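# Use held tongs to bag the long loaf

## Task

Using the tongs that one gripper is already holding, and never touching the long loaf with a gripper directly, get the loaf inside the paper bag. At the end the bag must be upright with its mouth open, the tongs must not be touching or inside the bag, and the jar must be upright on the tray. The score drops if the loaf is released from much higher than the bag's own height, or if the paper bag is dropped or put down roughly.

## Robot and tools

Robot: two arms, left_arm (on the +y side of the table) and right_arm (on the -y side); these names do not match image sides. One gripper starts with the tongs in it. Keep that gripper closed on them so the tongs never fall, and only ever touch the loaf through the tongs.

Frames: the scene frame has its origin at table-top height midway between the arms, +z up, +x outward over the table. Each arm reports and is commanded in its own base frame. In scene coordinates the left base sits at (-0.026, +0.271, +0.015) m and the right base at (-0.048, -0.321, +0.024) m, each turned only slightly about z, with up being +z in both. Fixed cameras and the table use the scene frame. A gripper's fingers point along its own +z and separate along its y; end_effector_position is the point between the pads, roughly 1 cm behind the fingertips. Reported poses may be off by a few centimetres, and friction or weight can leave a hand a centimetre or more from its command even in free air.

Row format (used by every tool that moves): 16 numbers, always all 16 even if one arm is idle: left x, y, z (metres), qw, qx, qy, qz (quaternion, w first), opening; then the same eight for the right arm. Positions and quaternions are absolute target poses in that arm's base frame, not offsets. Opening runs from -1 (closed) to +1 (fully open, 0.094 m); it is on the same scale as grip_measured. To hold an arm still, resend the pose from the latest result before it started holding, plus its intended opening; to keep an orientation, repeat one fixed quaternion rather than copying the drifting reported one. Any number you send for a gripper is a command, so 0 half-opens it.

execute_actions(actions, cameras): actions is a list of actions; each action is a list of 1 to 15 rows, each row lasting one 1/30 s control step; a short action repeats its final row until 15 steps (0.5 s) have passed. A target more than 0.6 m from the gripper's current position along any of its axes gets the action refused for both arms; if the first action fails this against the last reported state, or anything is malformed, nothing runs. Each control step the controller limits the command to 100 mm and 20 degrees from the measured pose, so long jumps arrive in pieces; the result's Hand target line shows where each arm is actually being sent, and you must command the remainder later. An empty actions list just reports state and images. cameras: list of names (cam_head_left, cam_head_right, cam_high, cam_low, cam_left_wrist, cam_right_wrist); omitted, null or ["all"] gives all, [] gives none, an unknown name voids the call.

move(target, speed, blend, opening_speed, blocking, cameras): straight-line paths from each Hand target to the absolute pose(s) in target, either one 16-number row or a list of up to 15 rows (no 0.6 m check), all arms finishing together, capped at 10 s total. speed is path top speed in m/s, 0.002 to 0.5 (default 0.25; rotation limited to twice that in rad/s), one value or one per target. blend, in metres, rounds corners at intermediate targets (0 means stop at each). opening_speed (at least 0.2 per second on the -1..1 scale) ramps the fingers; use a low value when closing on something squashable. Openings in the first row are sent immediately; openings in later rows are applied only after every arm stops at that row. blocking=false returns after about 0.5 s while the move continues; a new move replaces it. The result adds a move: line: done, off_target, moving, held or fault, with limits=paced (pose clipped) or limits=held (steps withheld). Arms not named in it are done. Paths ignore obstacles and the other arm; faster moves lag and overshoot more and hit harder.

wait(seconds 0 to 10): lets time pass with commands held; a running move continues. stop(): brakes a running move, needing some room. zoom_image(camera, region [x0, y0, x1, y1] in pixels, at most 504 by 504) enlarges part of that camera's latest image. read_manual(section) returns URDF licence text only. finished_scene(scene) ends the current scene (pass its number) irreversibly; the goal must hold without the robot.

Result lines: end poses per arm; grip_measured (measured opening, up to about 1.6 mm too wide when empty, narrower than the part under a full squeeze); grip_effort_nm (gripper motor effort, negative closing, not a pad force, never fully zero); joint positions, velocities (shown as "within noise" when negligible) and torques (include gravity; joints 1 to 3 wrap at ±28 N m); temperatures once they change 5 °C; Tool commands; step readings of positions for execute_actions calls.

Hazards: motors heat when holding loads, stretched out or straining; MOTOR HOT shows at 75 °C, a fold-and-idle fault at 90 °C, collapse at 100 °C. Do not route a gripper close past its own arm's base (go around it). Avoid arm-to-arm collisions or squeezes, fast impacts, hard presses, releasing anything still moving, and anything leaving the table. Loose objects may get an occasional small shove.

Each tool is called by a JSON object that holds its "name" and its "arguments", one argument or row to a line.

## Session

{"name": "execute_actions", "arguments": {
  "actions": []
}}

Scene clock: 0.00 s.
left_arm: end_effector_position=(+0.3487, +0.1730, +0.2050) grip_measured=-0.283 grip_effort_nm=n/a end_effector_quat_wxyz=(+0.310, -0.085, +0.947, +0.026) | right_arm: end_effector_position=(+0.3816, +0.0009, +0.4072) grip_measured=+1.000 grip_effort_nm=n/a end_effector_quat_wxyz=(+0.707, +0.000, +0.707, +0.000)
Joint positions: left_arm=[0.561 1.492 1.352 -0.833 0.227 0.313 0.034] | right_arm=[0 1.047 1.047 0 0 0 0.094]
Joint velocities: within noise
Joint torques (N m): no reading
Heat: left arm: 37 °C; right arm: 39 °C.
Hand target: left_arm +0.3489, +0.1722, +0.2088; +0.314, -0.083, +0.945, +0.025 | right_arm +0.3797, +0.0009, +0.4087; +0.707, +0.000, +0.707, +0.000
Tool commands: left_gripper/opening=-0.286542 right_gripper/opening=+1.0

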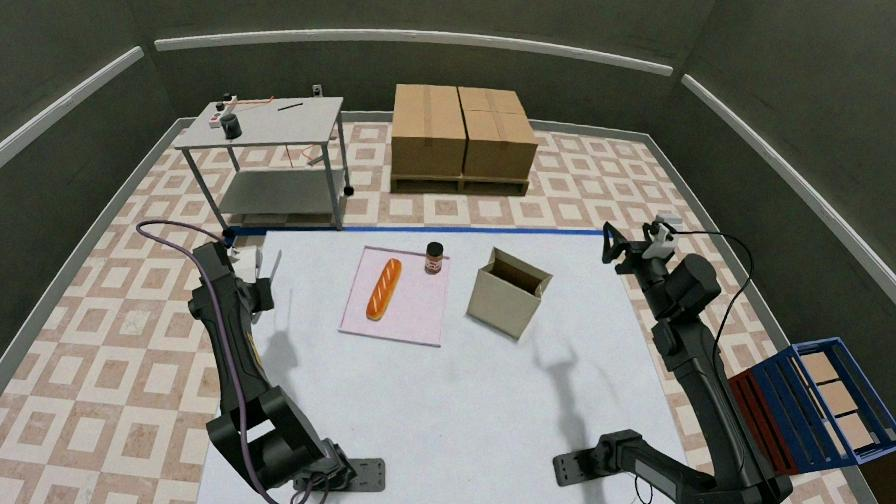

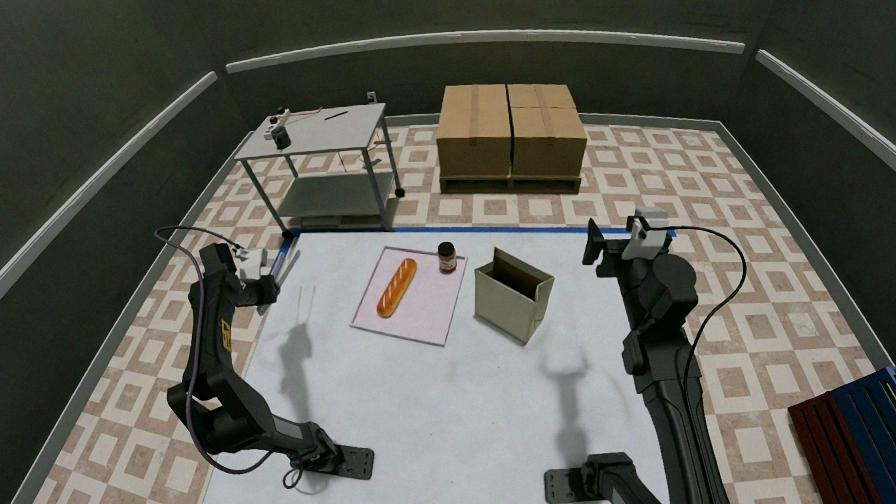

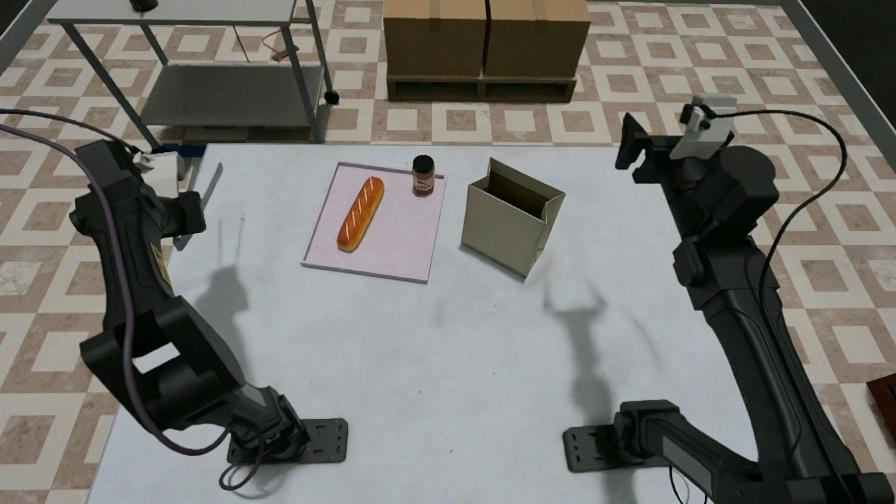

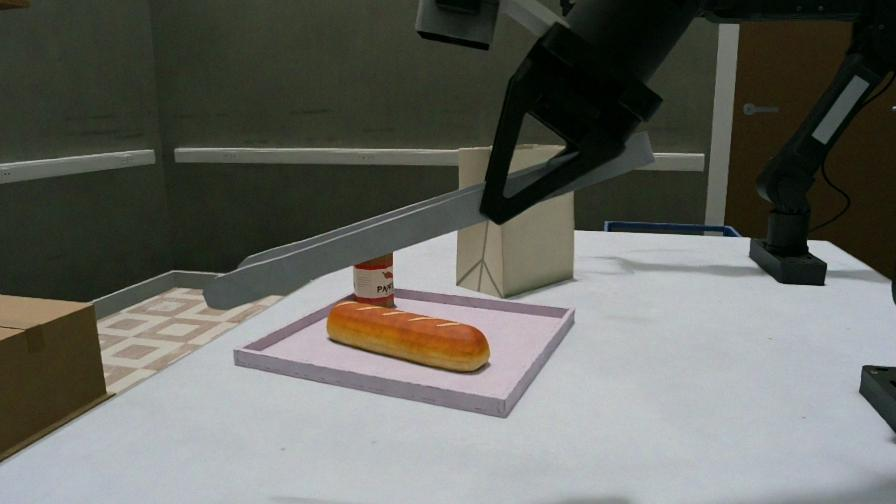

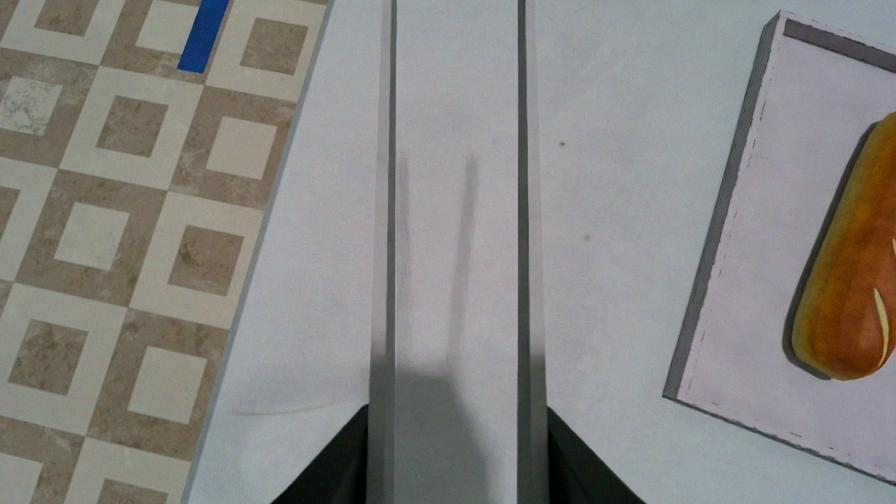

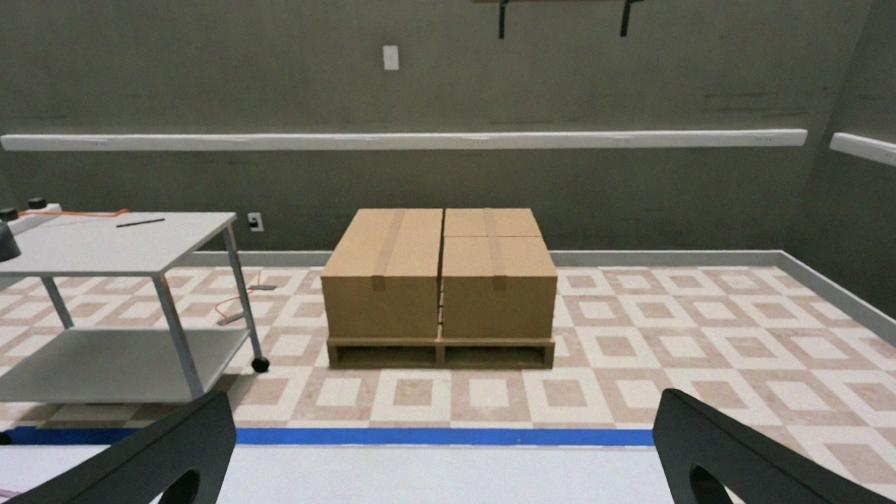

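{"name": "zoom_image", "arguments": {
  "camera": "cam_low",
  "region": [190, 80, 690, 340]
}}

{"name": "zoom_image", "arguments": {
  "camera": "cam_head_right",
  "region": [180, 200, 340, 350]
}}

{"name": "zoom_image", "arguments": {
  "camera": "cam_high",
  "region": [80, 130, 280, 280]
}}

{"name": "zoom_image", "arguments": {
  "camera": "cam_high",
  "region": [290, 140, 590, 300]
}}

Scaled by 1.008.

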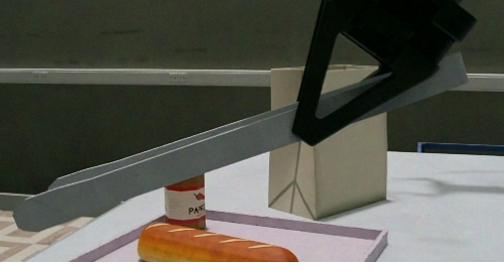

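Scaled by 3.150.

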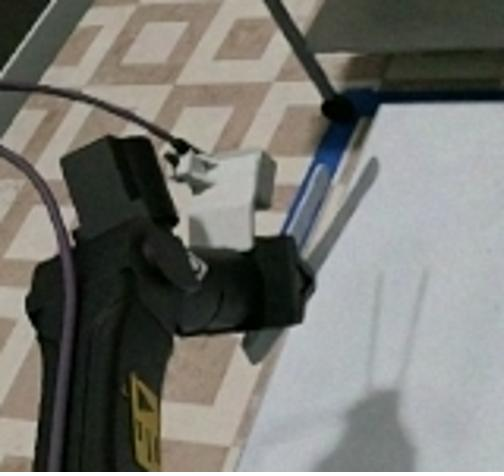

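Scaled by 2.520.

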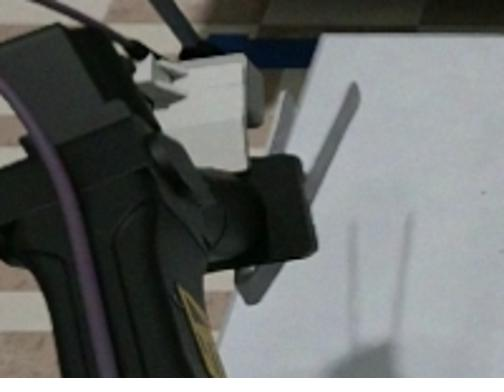

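Scaled by 1.680.

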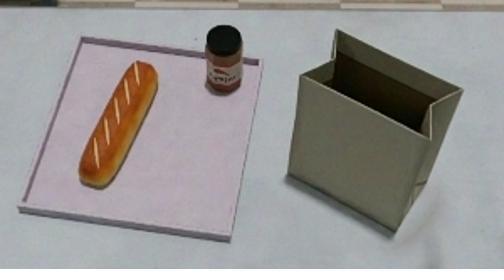

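{"name": "move", "arguments": {
  "target": [0.3489,0.1722,0.2088,0.314,-0.083,0.945,0.025,-0.15,0.3797,0.0009,0.4087,0.707,0,0.707,0,1],
  "opening_speed": 0.2,
  "cameras": ["cam_left_wrist","cam_low","cam_high"]
}}

Scene clock: 111.40 s.
left_arm: end_effector_position=(+0.3487, +0.1730, +0.2050) grip_measured=-0.152 grip_effort_nm=0.061 end_effector_quat_wxyz=(+0.310, -0.085, +0.947, +0.026) | right_arm: end_effector_position=(+0.3816, +0.0009, +0.4072) grip_measured=+1.000 grip_effort_nm=0.012 end_effector_quat_wxyz=(+0.707, +0.000, +0.707, +0.000)
Joint positions: left_arm=[0.561 1.492 1.352 -0.833 0.227 0.313 0.04] | right_arm=[0 1.047 1.047 0 0 0 0.094]
Joint torques (N m): left_arm=[0.03 -8.16 6.76 1.27 0.19 0.02] | right_arm=[-0.1 -3.33 9.1 1.84 -0.01 -0.01]
Heat: left arm: 43 °C; right arm: 46 °C.
Hand target: left_arm +0.3489, +0.1721, +0.2088; +0.314, -0.083, +0.945, +0.025 | right_arm +0.3798, +0.0008, +0.4087; +0.707, +0.000, +0.707, +0.000
Off the commanded pose: left_arm 0.004 m, 0 deg | right_arm 0.002 m, 0 deg.
move: done
Images, in order: cam_high, cam_low, cam_left_wrist.

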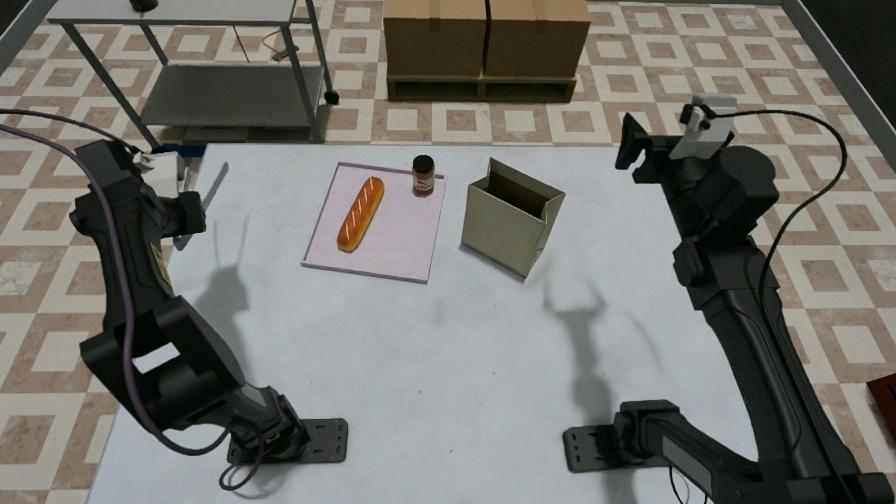

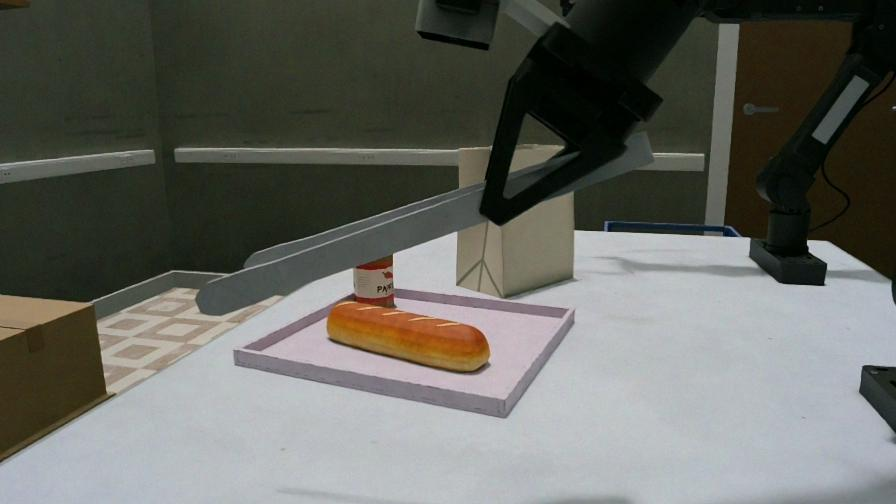

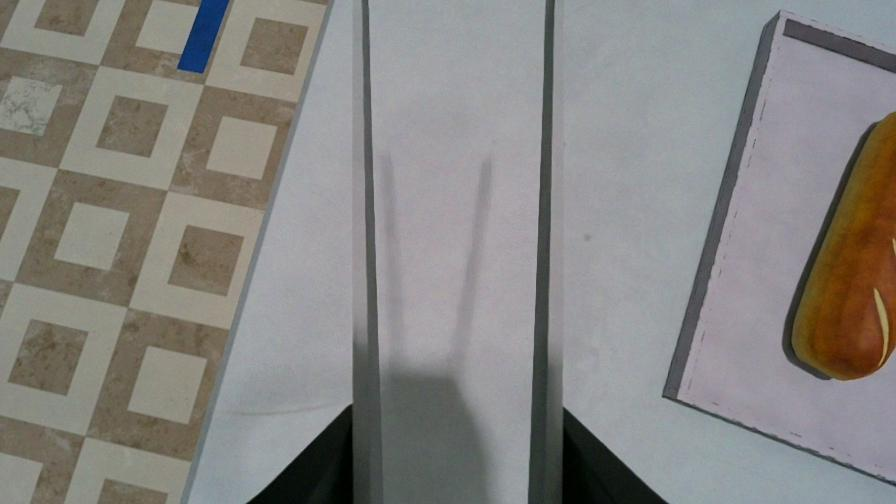

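{"name": "move", "arguments": {
  "target": [0.42,-0.07,0.30,0.0433,0.12,0.9918,-0.0052,-0.12,0.3798,0.0008,0.4087,0.707,0,0.707,0,1],
  "opening_speed": 0.2
}}

Scene clock: 129.73 s.
left_arm: end_effector_position=(+0.4143, -0.0708, +0.3028) grip_measured=-0.122 grip_effort_nm=0.061 end_effector_quat_wxyz=(+0.225, +0.125, +0.966, -0.012) | right_arm: end_effector_position=(+0.3816, +0.0009, +0.4072) grip_measured=+1.000 grip_effort_nm=0.012 end_effector_quat_wxyz=(+0.707, +0.000, +0.707, +0.000)
Joint positions: left_arm=[-0.169 1.952 2.411 -1.575 0.006 0.086 0.041] | right_arm=[0 1.047 1.047 0 0 0 0.094]
Joint torques (N m): left_arm=[0.43 -8.43 7.1 1.01 -0.03 -0.05] | right_arm=[-0.16 -3.3 9.11 1.84 -0.01 -0.01]
Hand target: left_arm +0.4197, -0.0700, +0.2994; +0.222, +0.118, +0.968, -0.013 | right_arm +0.3798, +0.0007, +0.4087; +0.707, +0.000, +0.707, +0.000
Off the commanded pose: left_arm 0.006 m, 21 deg; orientation clipped | right_arm 0.002 m, 0 deg.
joint sent to its limit (left arm) — joint 4 (wrist pitch), lower limit. The joint targets are off in orientation, not in position.
move: off_target (left_arm); limits=paced
camera_calibration:
cam_left_wrist: T_world_to_cam=[[-0.238533, -0.968912, -0.0656683, 0.055959], [-0.970896, 0.239426, -0.00595645, 0.459552], [0.0214939, 0.0623363, -0.997824, 0.387486], [0, 0, 0, 1]]

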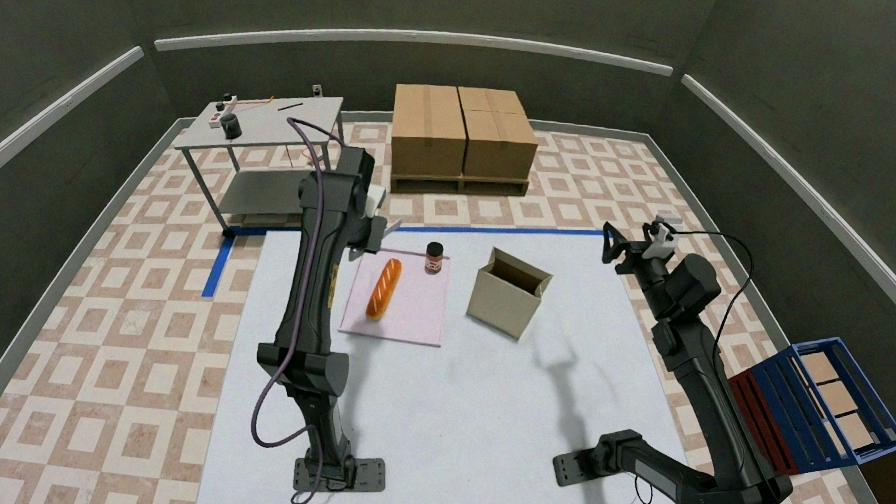

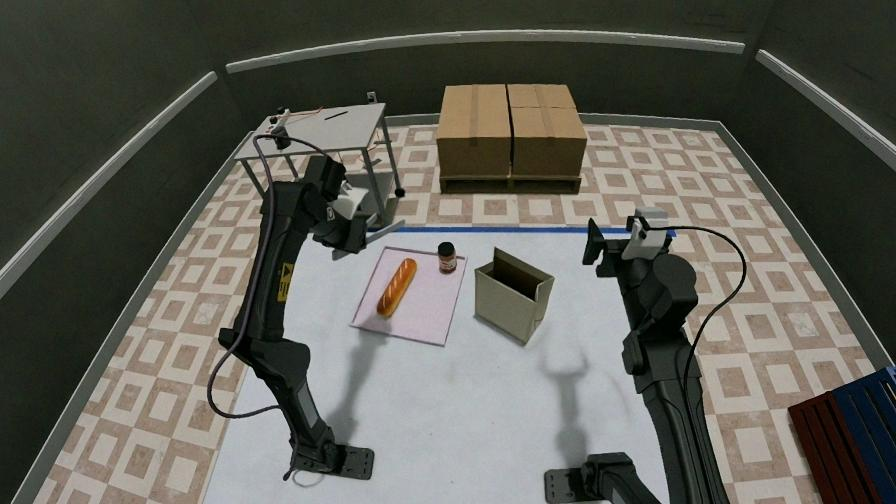

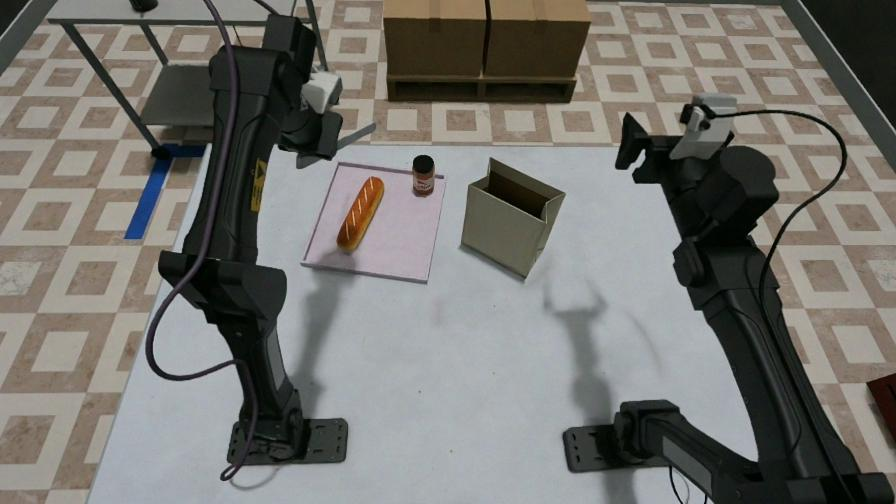

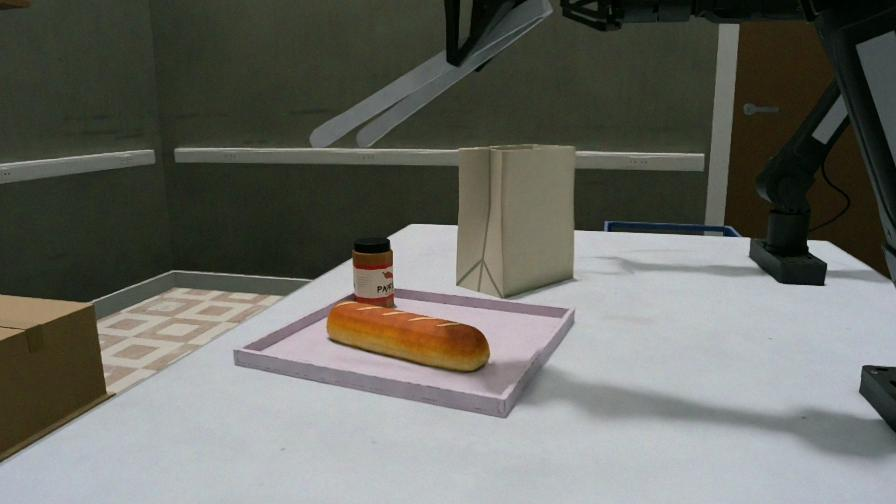

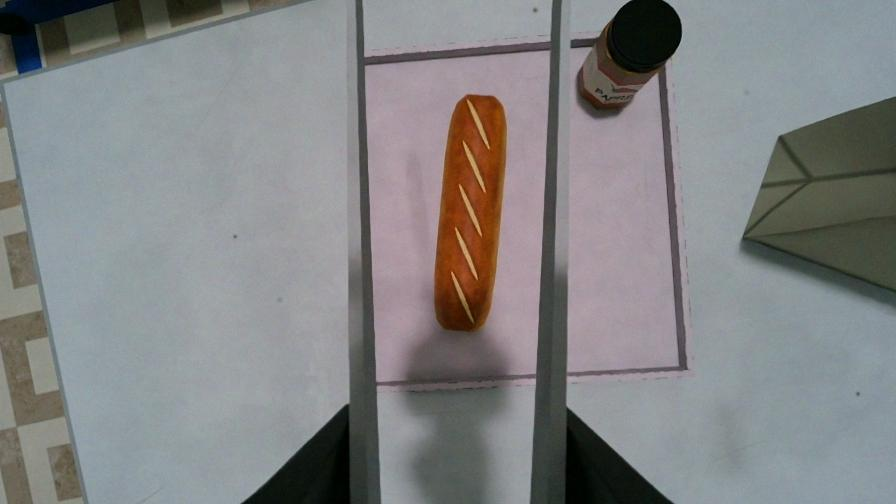

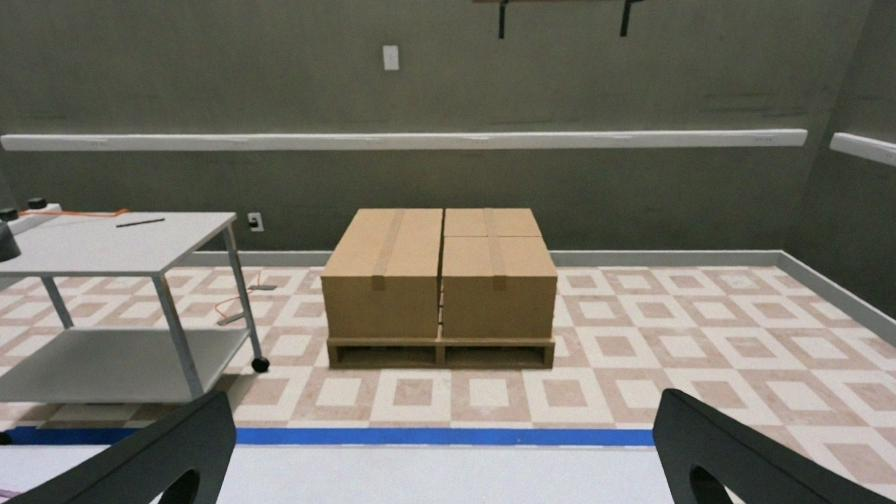

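{"name": "move", "arguments": {
  "target": [0.421,-0.065,0.22,0.0859,0.1729,0.9811,-0.0151,-0.12,0.3798,0.0008,0.4087,0.707,0,0.707,0,1],
  "speed": 0.15,
  "cameras": ["cam_left_wrist","cam_low","cam_high","cam_head_right"]
}}

Scene clock: 148.77 s.
left_arm: end_effector_position=(+0.4207, -0.0658, +0.2351) grip_measured=-0.122 grip_effort_nm=0.061 end_effector_quat_wxyz=(+0.130, +0.169, +0.977, -0.011) | right_arm: end_effector_position=(+0.3816, +0.0009, +0.4072) grip_measured=+1.000 grip_effort_nm=0.007 end_effector_quat_wxyz=(+0.707, +0.000, +0.707, +0.000)
Joint positions: left_arm=[-0.145 2.049 2.315 -1.577 0.029 0.194 0.041] | right_arm=[0 1.047 1.047 0 0 0 0.094]
Joint torques (N m): left_arm=[0.4 -9.85 4.14 0.74 0.1 0.11] | right_arm=[-0.14 -3.3 9.11 1.84 -0.01 -0.01]
Hand target: left_arm +0.4205, -0.0650, +0.2199; +0.106, +0.172, +0.979, -0.015 | right_arm +0.3798, +0.0007, +0.4087; +0.707, +0.000, +0.707, +0.000
Off the commanded pose: left_arm 0.015 m, 5 deg | right_arm 0.002 m, 0 deg.
joint sent to its limit (left arm) — joint 4 (wrist pitch), lower limit. The joint targets still meet the commanded pose.
move: off_target (left_arm)
camera_calibration:
cam_left_wrist: T_world_to_cam=[[-0.332577, -0.941396, -0.0562668, 0.097038], [-0.929788, 0.317326, 0.186544, 0.406741], [-0.157757, 0.114356, -0.980834, 0.394355], [0, 0, 0, 1]]
Images, in order: cam_head_right, cam_high, cam_low, cam_left_wrist.

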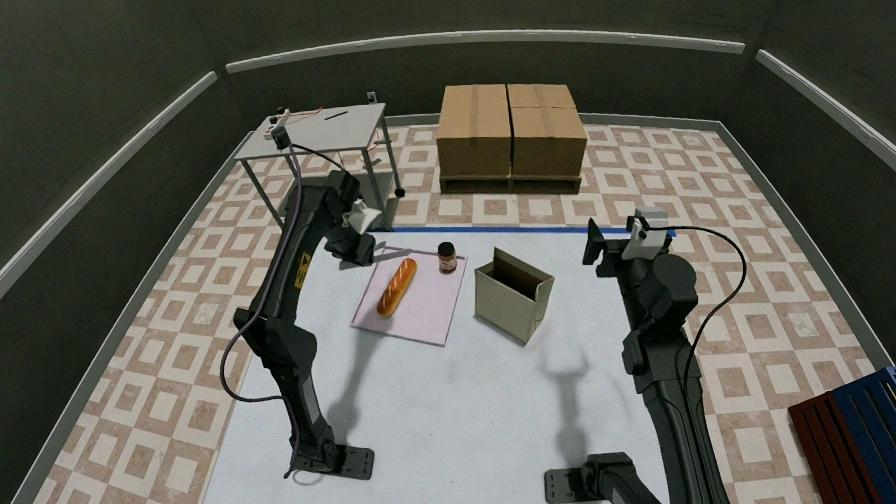

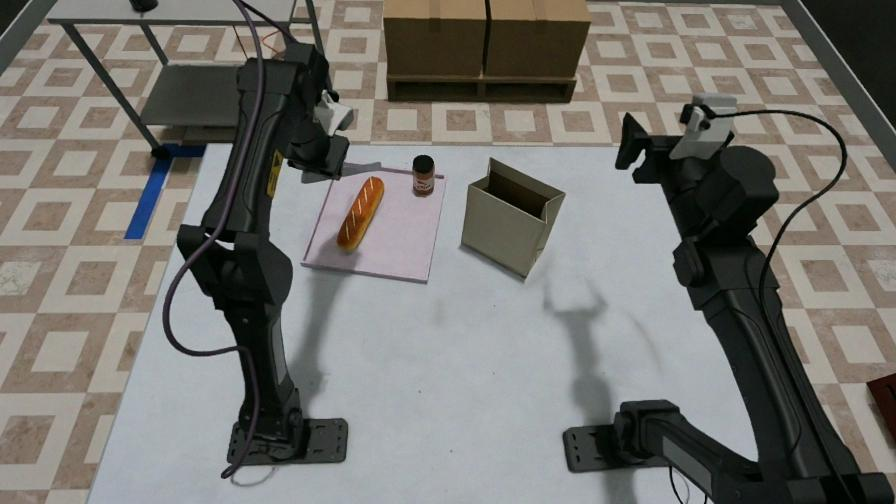

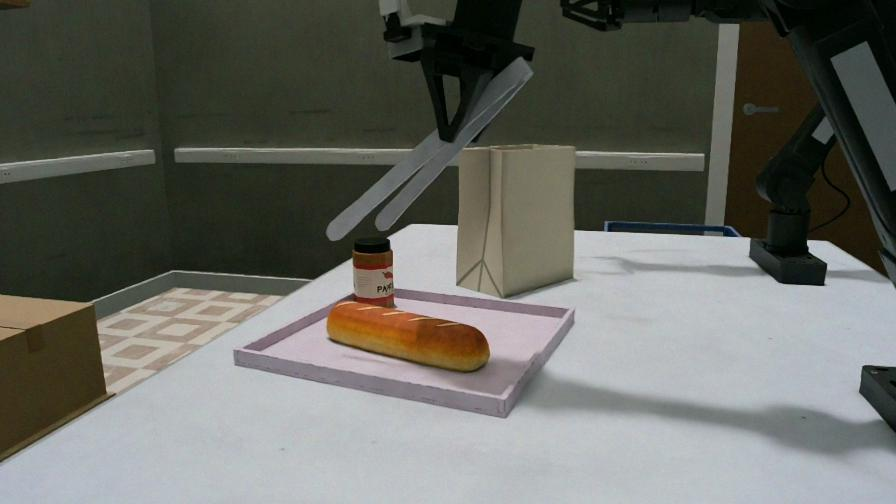

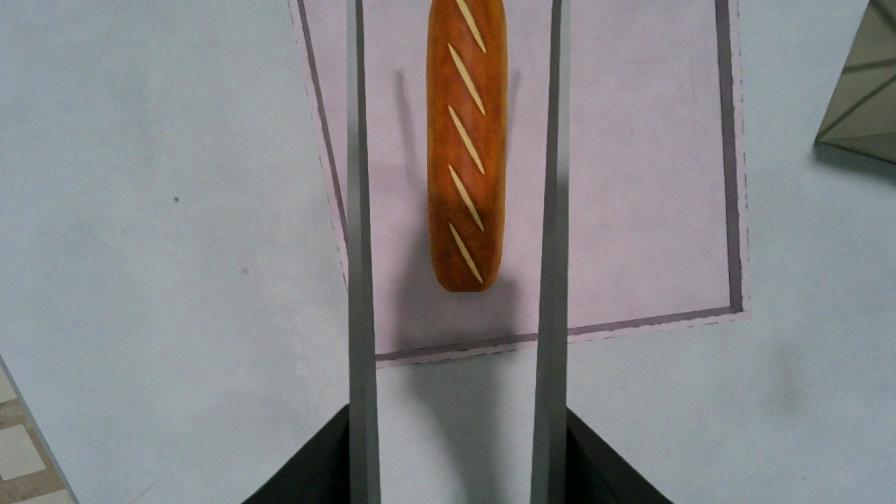

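{"name": "move", "arguments": {
  "target": [0.419,-0.071,0.17,0.0859,0.1729,0.9811,-0.0151,-0.12,0.3798,0.0008,0.4087,0.707,0,0.707,0,1],
  "speed": 0.08,
  "cameras": ["cam_left_wrist","cam_low","cam_high","cam_head_right"]
}}

{"name": "zoom_image", "arguments": {
  "camera": "cam_low",
  "region": [220, 180, 600, 430]
}}

Scene clock: 162.87 s.
left_arm: end_effector_position=(+0.4190, -0.0682, +0.1677) grip_measured=-0.122 grip_effort_nm=0.056 end_effector_quat_wxyz=(+0.077, +0.173, +0.982, -0.013) | right_arm: end_effector_position=(+0.3816, +0.0009, +0.4072) grip_measured=+1.000 grip_effort_nm=0.012 end_effector_quat_wxyz=(+0.707, +0.000, +0.707, +0.000)
Joint positions: left_arm=[-0.151 2.049 2.05 -1.418 0.03 0.195 0.041] | right_arm=[0 1.047 1.047 0 0 0 0.094]
Joint torques (N m): left_arm=[-0.51 -14.42 4.27 0.81 0.05 -0.04] | right_arm=[-0.16 -3.29 9.11 1.84 -0.01 -0.01]
Hand target: left_arm +0.4190, -0.0710, +0.1700; +0.086, +0.173, +0.981, -0.015 | right_arm +0.3798, +0.0007, +0.4087; +0.707, +0.000, +0.707, +0.000
Off the commanded pose: left_arm 0.004 m, 1 deg | right_arm 0.002 m, 0 deg.
move: done
camera_calibration:
cam_left_wrist: T_world_to_cam=[[-0.343869, -0.938349, -0.0354347, 0.0918306], [-0.902901, 0.320043, 0.286954, 0.390561], [-0.257922, 0.130669, -0.957289, 0.367446], [0, 0, 0, 1]]
Images, in order: cam_head_right, cam_high, cam_low, cam_left_wrist.

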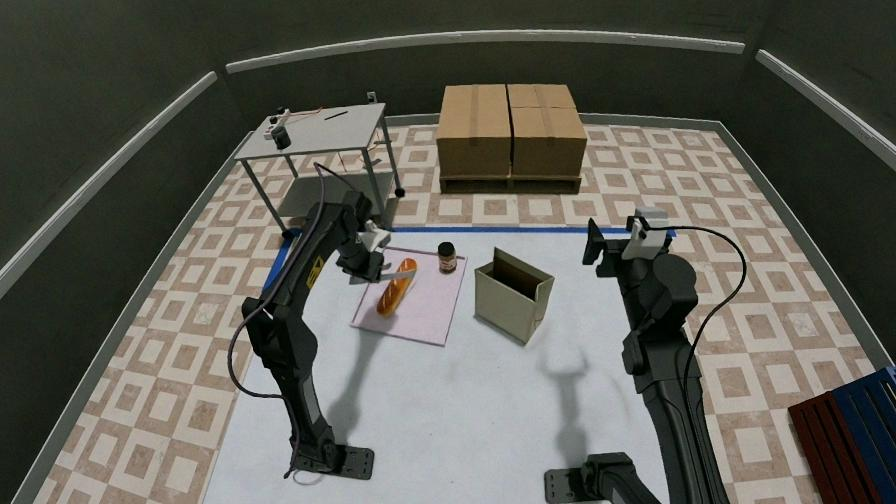

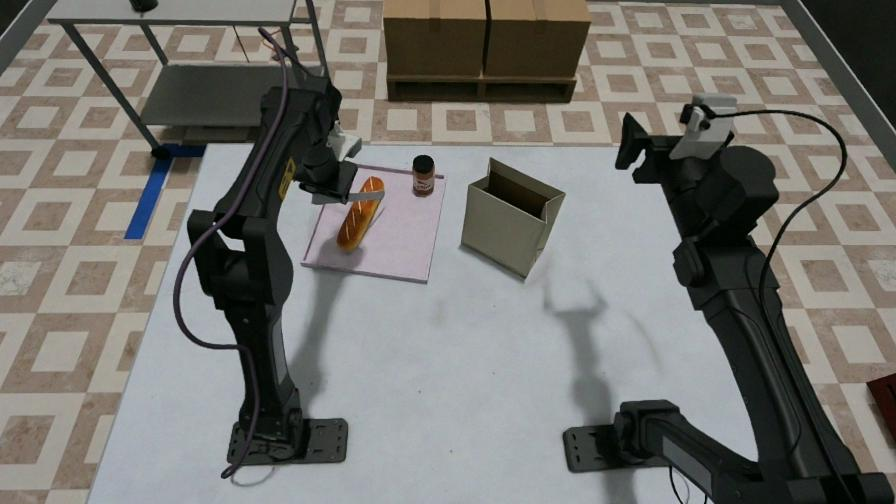

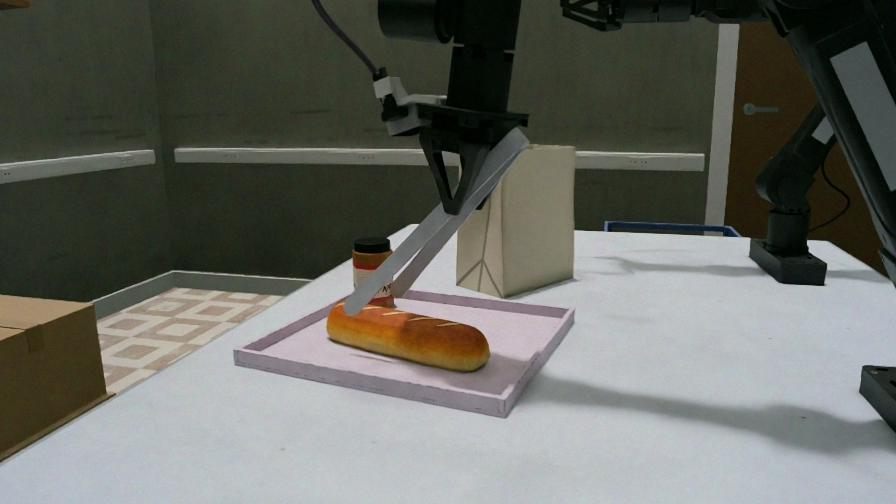

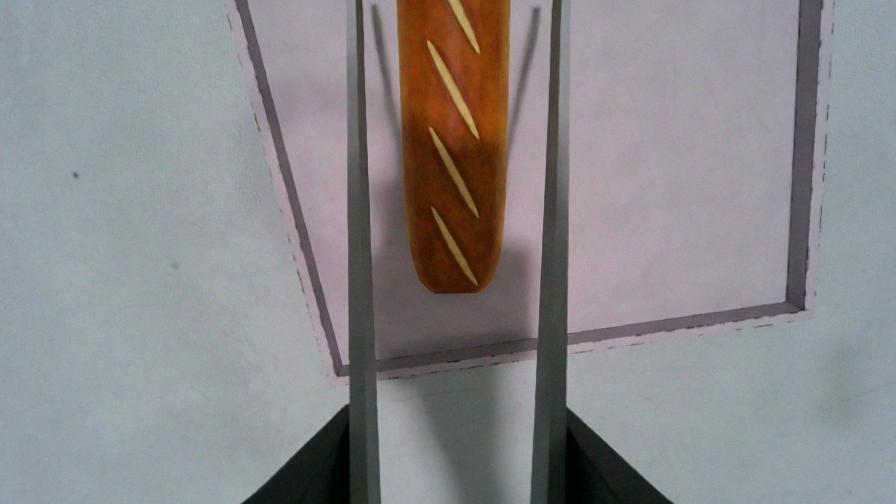

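Scaled by 1.326.

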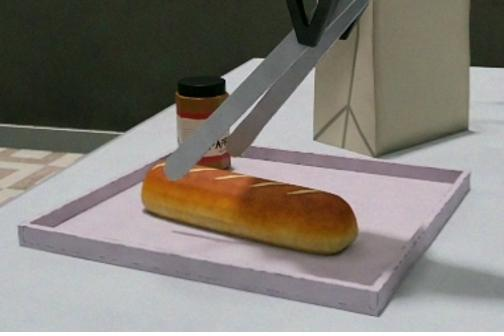

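{"name": "move", "arguments": {
  "target": [0.420,-0.071,0.150,0.0859,0.1729,0.9811,-0.0151,-0.12,0.3798,0.0008,0.4087,0.707,0,0.707,0,1],
  "speed": 0.05,
  "cameras": ["cam_left_wrist","cam_low","cam_high"]
}}

{"name": "zoom_image", "arguments": {
  "camera": "cam_low",
  "region": [220, 180, 600, 430]
}}

{"name": "zoom_image", "arguments": {
  "camera": "cam_high",
  "region": [280, 130, 480, 280]
}}

Scene clock: 174.23 s.
left_arm: end_effector_position=(+0.4205, -0.0685, +0.1423) grip_measured=-0.122 grip_effort_nm=0.061 end_effector_quat_wxyz=(+0.071, +0.173, +0.982, -0.013) | right_arm: end_effector_position=(+0.3816, +0.0009, +0.4072) grip_measured=+1.000 grip_effort_nm=0.012 end_effector_quat_wxyz=(+0.707, +0.000, +0.707, +0.000)
Joint positions: left_arm=[-0.151 2.049 1.95 -1.33 0.03 0.195 0.041] | right_arm=[0 1.047 1.047 0 0 0 0.094]
Joint torques (N m): left_arm=[-0.32 -15.72 4.34 0.75 0.04 -0.03] | right_arm=[-0.14 -3.3 9.11 1.84 -0.01 -0.01]
Hand target: left_arm +0.4199, -0.0710, +0.1499; +0.085, +0.173, +0.981, -0.015 | right_arm +0.3798, +0.0007, +0.4087; +0.707, +0.000, +0.707, +0.000
Off the commanded pose: left_arm 0.008 m, 2 deg | right_arm 0.002 m, 0 deg.
move: done
camera_calibration:
cam_left_wrist: T_world_to_cam=[[-0.344319, -0.93828, -0.0327811, 0.0910506], [-0.899031, 0.319453, 0.299489, 0.395845], [-0.270533, 0.132591, -0.953536, 0.348437], [0, 0, 0, 1]]
Images, in order: cam_high, cam_low, cam_left_wrist.

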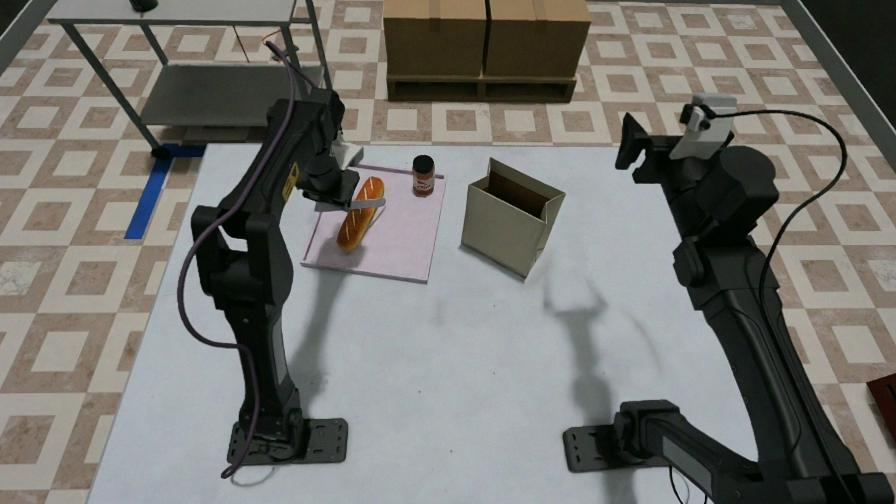

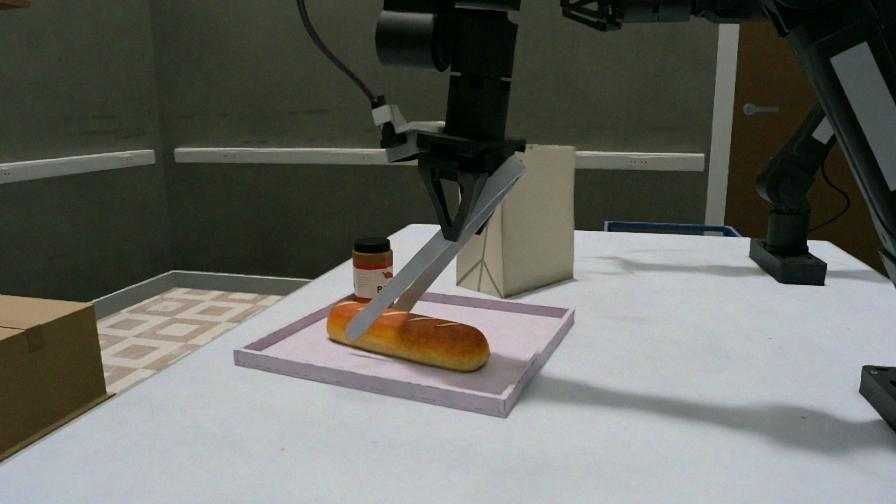

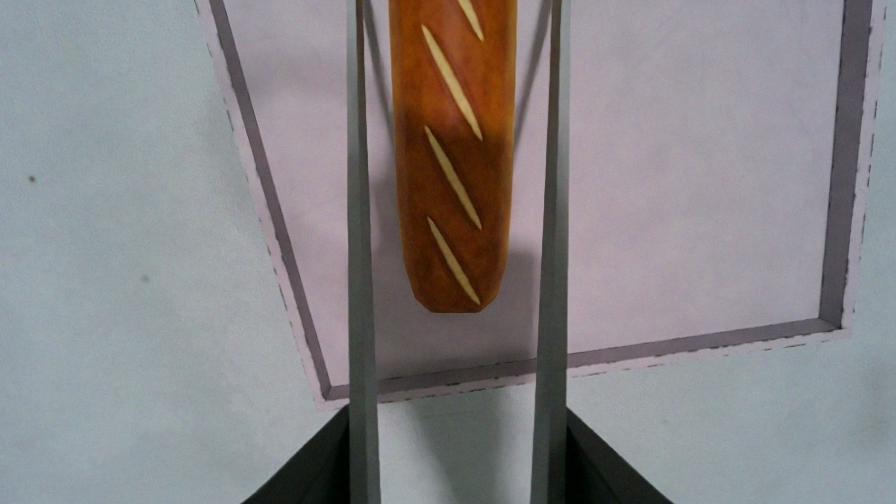

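Scaled by 1.326.

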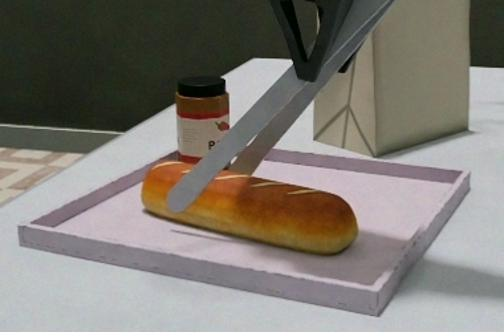

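Scaled by 2.520.

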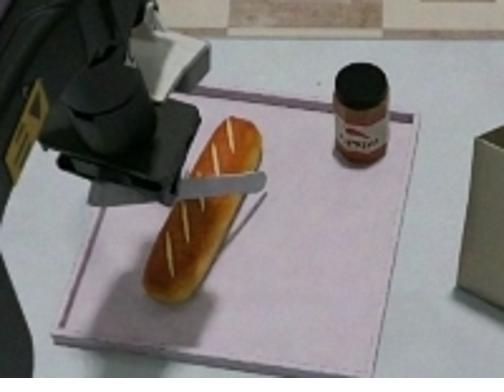

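{"name": "move", "arguments": {
  "target": [0.420,-0.071,0.150,0.0859,0.1729,0.9811,-0.0151,-0.30,0.3798,0.0008,0.4087,0.707,0,0.707,0,1],
  "opening_speed": 0.2,
  "cameras": ["cam_left_wrist","cam_low","cam_high"]
}}

Scene clock: 186.37 s.
left_arm: end_effector_position=(+0.4210, -0.0685, +0.1424) grip_measured=-0.296 grip_effort_nm=-0.237 end_effector_quat_wxyz=(+0.072, +0.173, +0.982, -0.013) | right_arm: end_effector_position=(+0.3816, +0.0009, +0.4072) grip_measured=+1.000 grip_effort_nm=0.007 end_effector_quat_wxyz=(+0.707, +0.000, +0.707, +0.000)
Joint positions: left_arm=[-0.151 2.049 1.95 -1.328 0.03 0.195 0.033] | right_arm=[0 1.047 1.047 0 0 0 0.094]
Joint torques (N m): left_arm=[-0.49 -15.84 4.41 0.74 0.06 -0.02] | right_arm=[-0.14 -3.3 9.13 1.84 -0.01 -0.01]
Heat: left arm: 49 °C; right arm: 47 °C.
Hand target: left_arm +0.4199, -0.0710, +0.1499; +0.085, +0.173, +0.981, -0.015 | right_arm +0.3798, +0.0007, +0.4087; +0.707, +0.000, +0.707, +0.000
Off the commanded pose: left_arm 0.008 m, 2 deg | right_arm 0.002 m, 0 deg.
move: done
camera_calibration:
cam_left_wrist: T_world_to_cam=[[-0.344257, -0.93829, -0.0331605, 0.0911734], [-0.899594, 0.319539, 0.297702, 0.396762], [-0.268734, 0.132317, -0.954083, 0.347937], [0, 0, 0, 1]]
Images, in order: cam_high, cam_low, cam_left_wrist.

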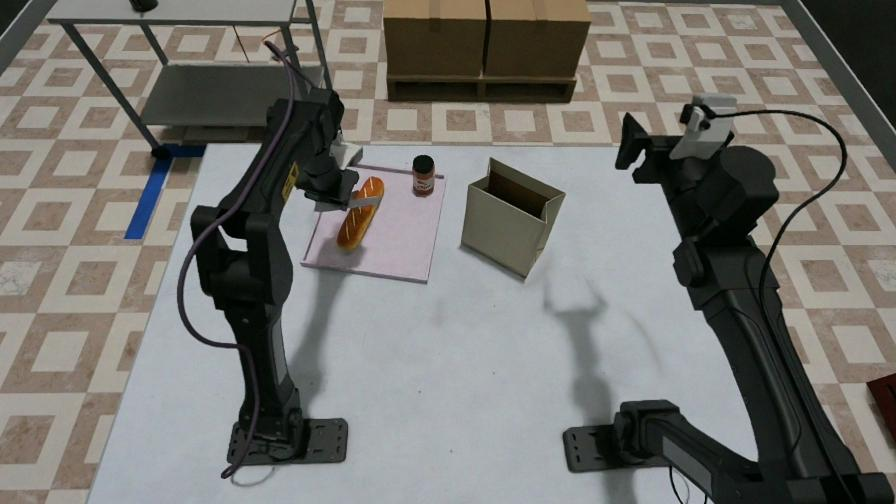

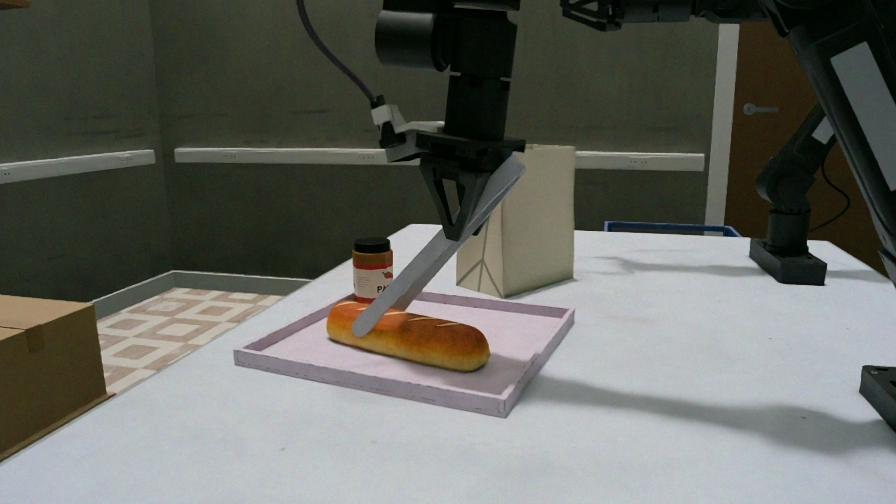

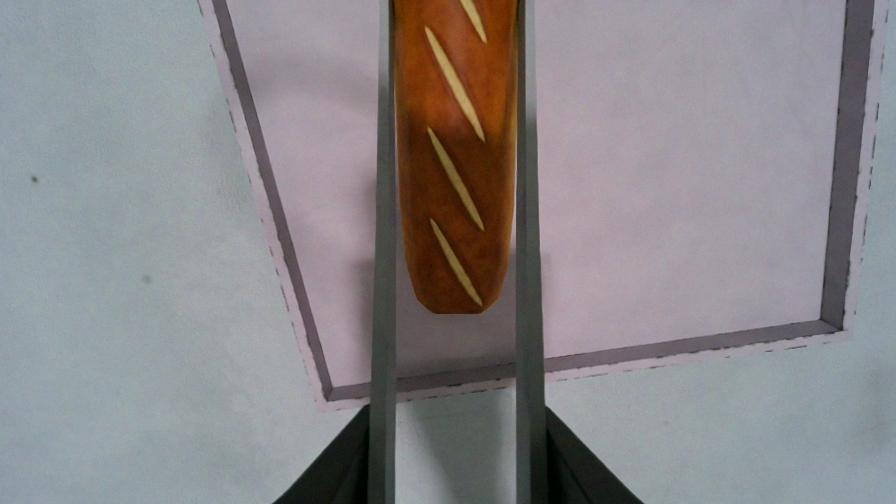

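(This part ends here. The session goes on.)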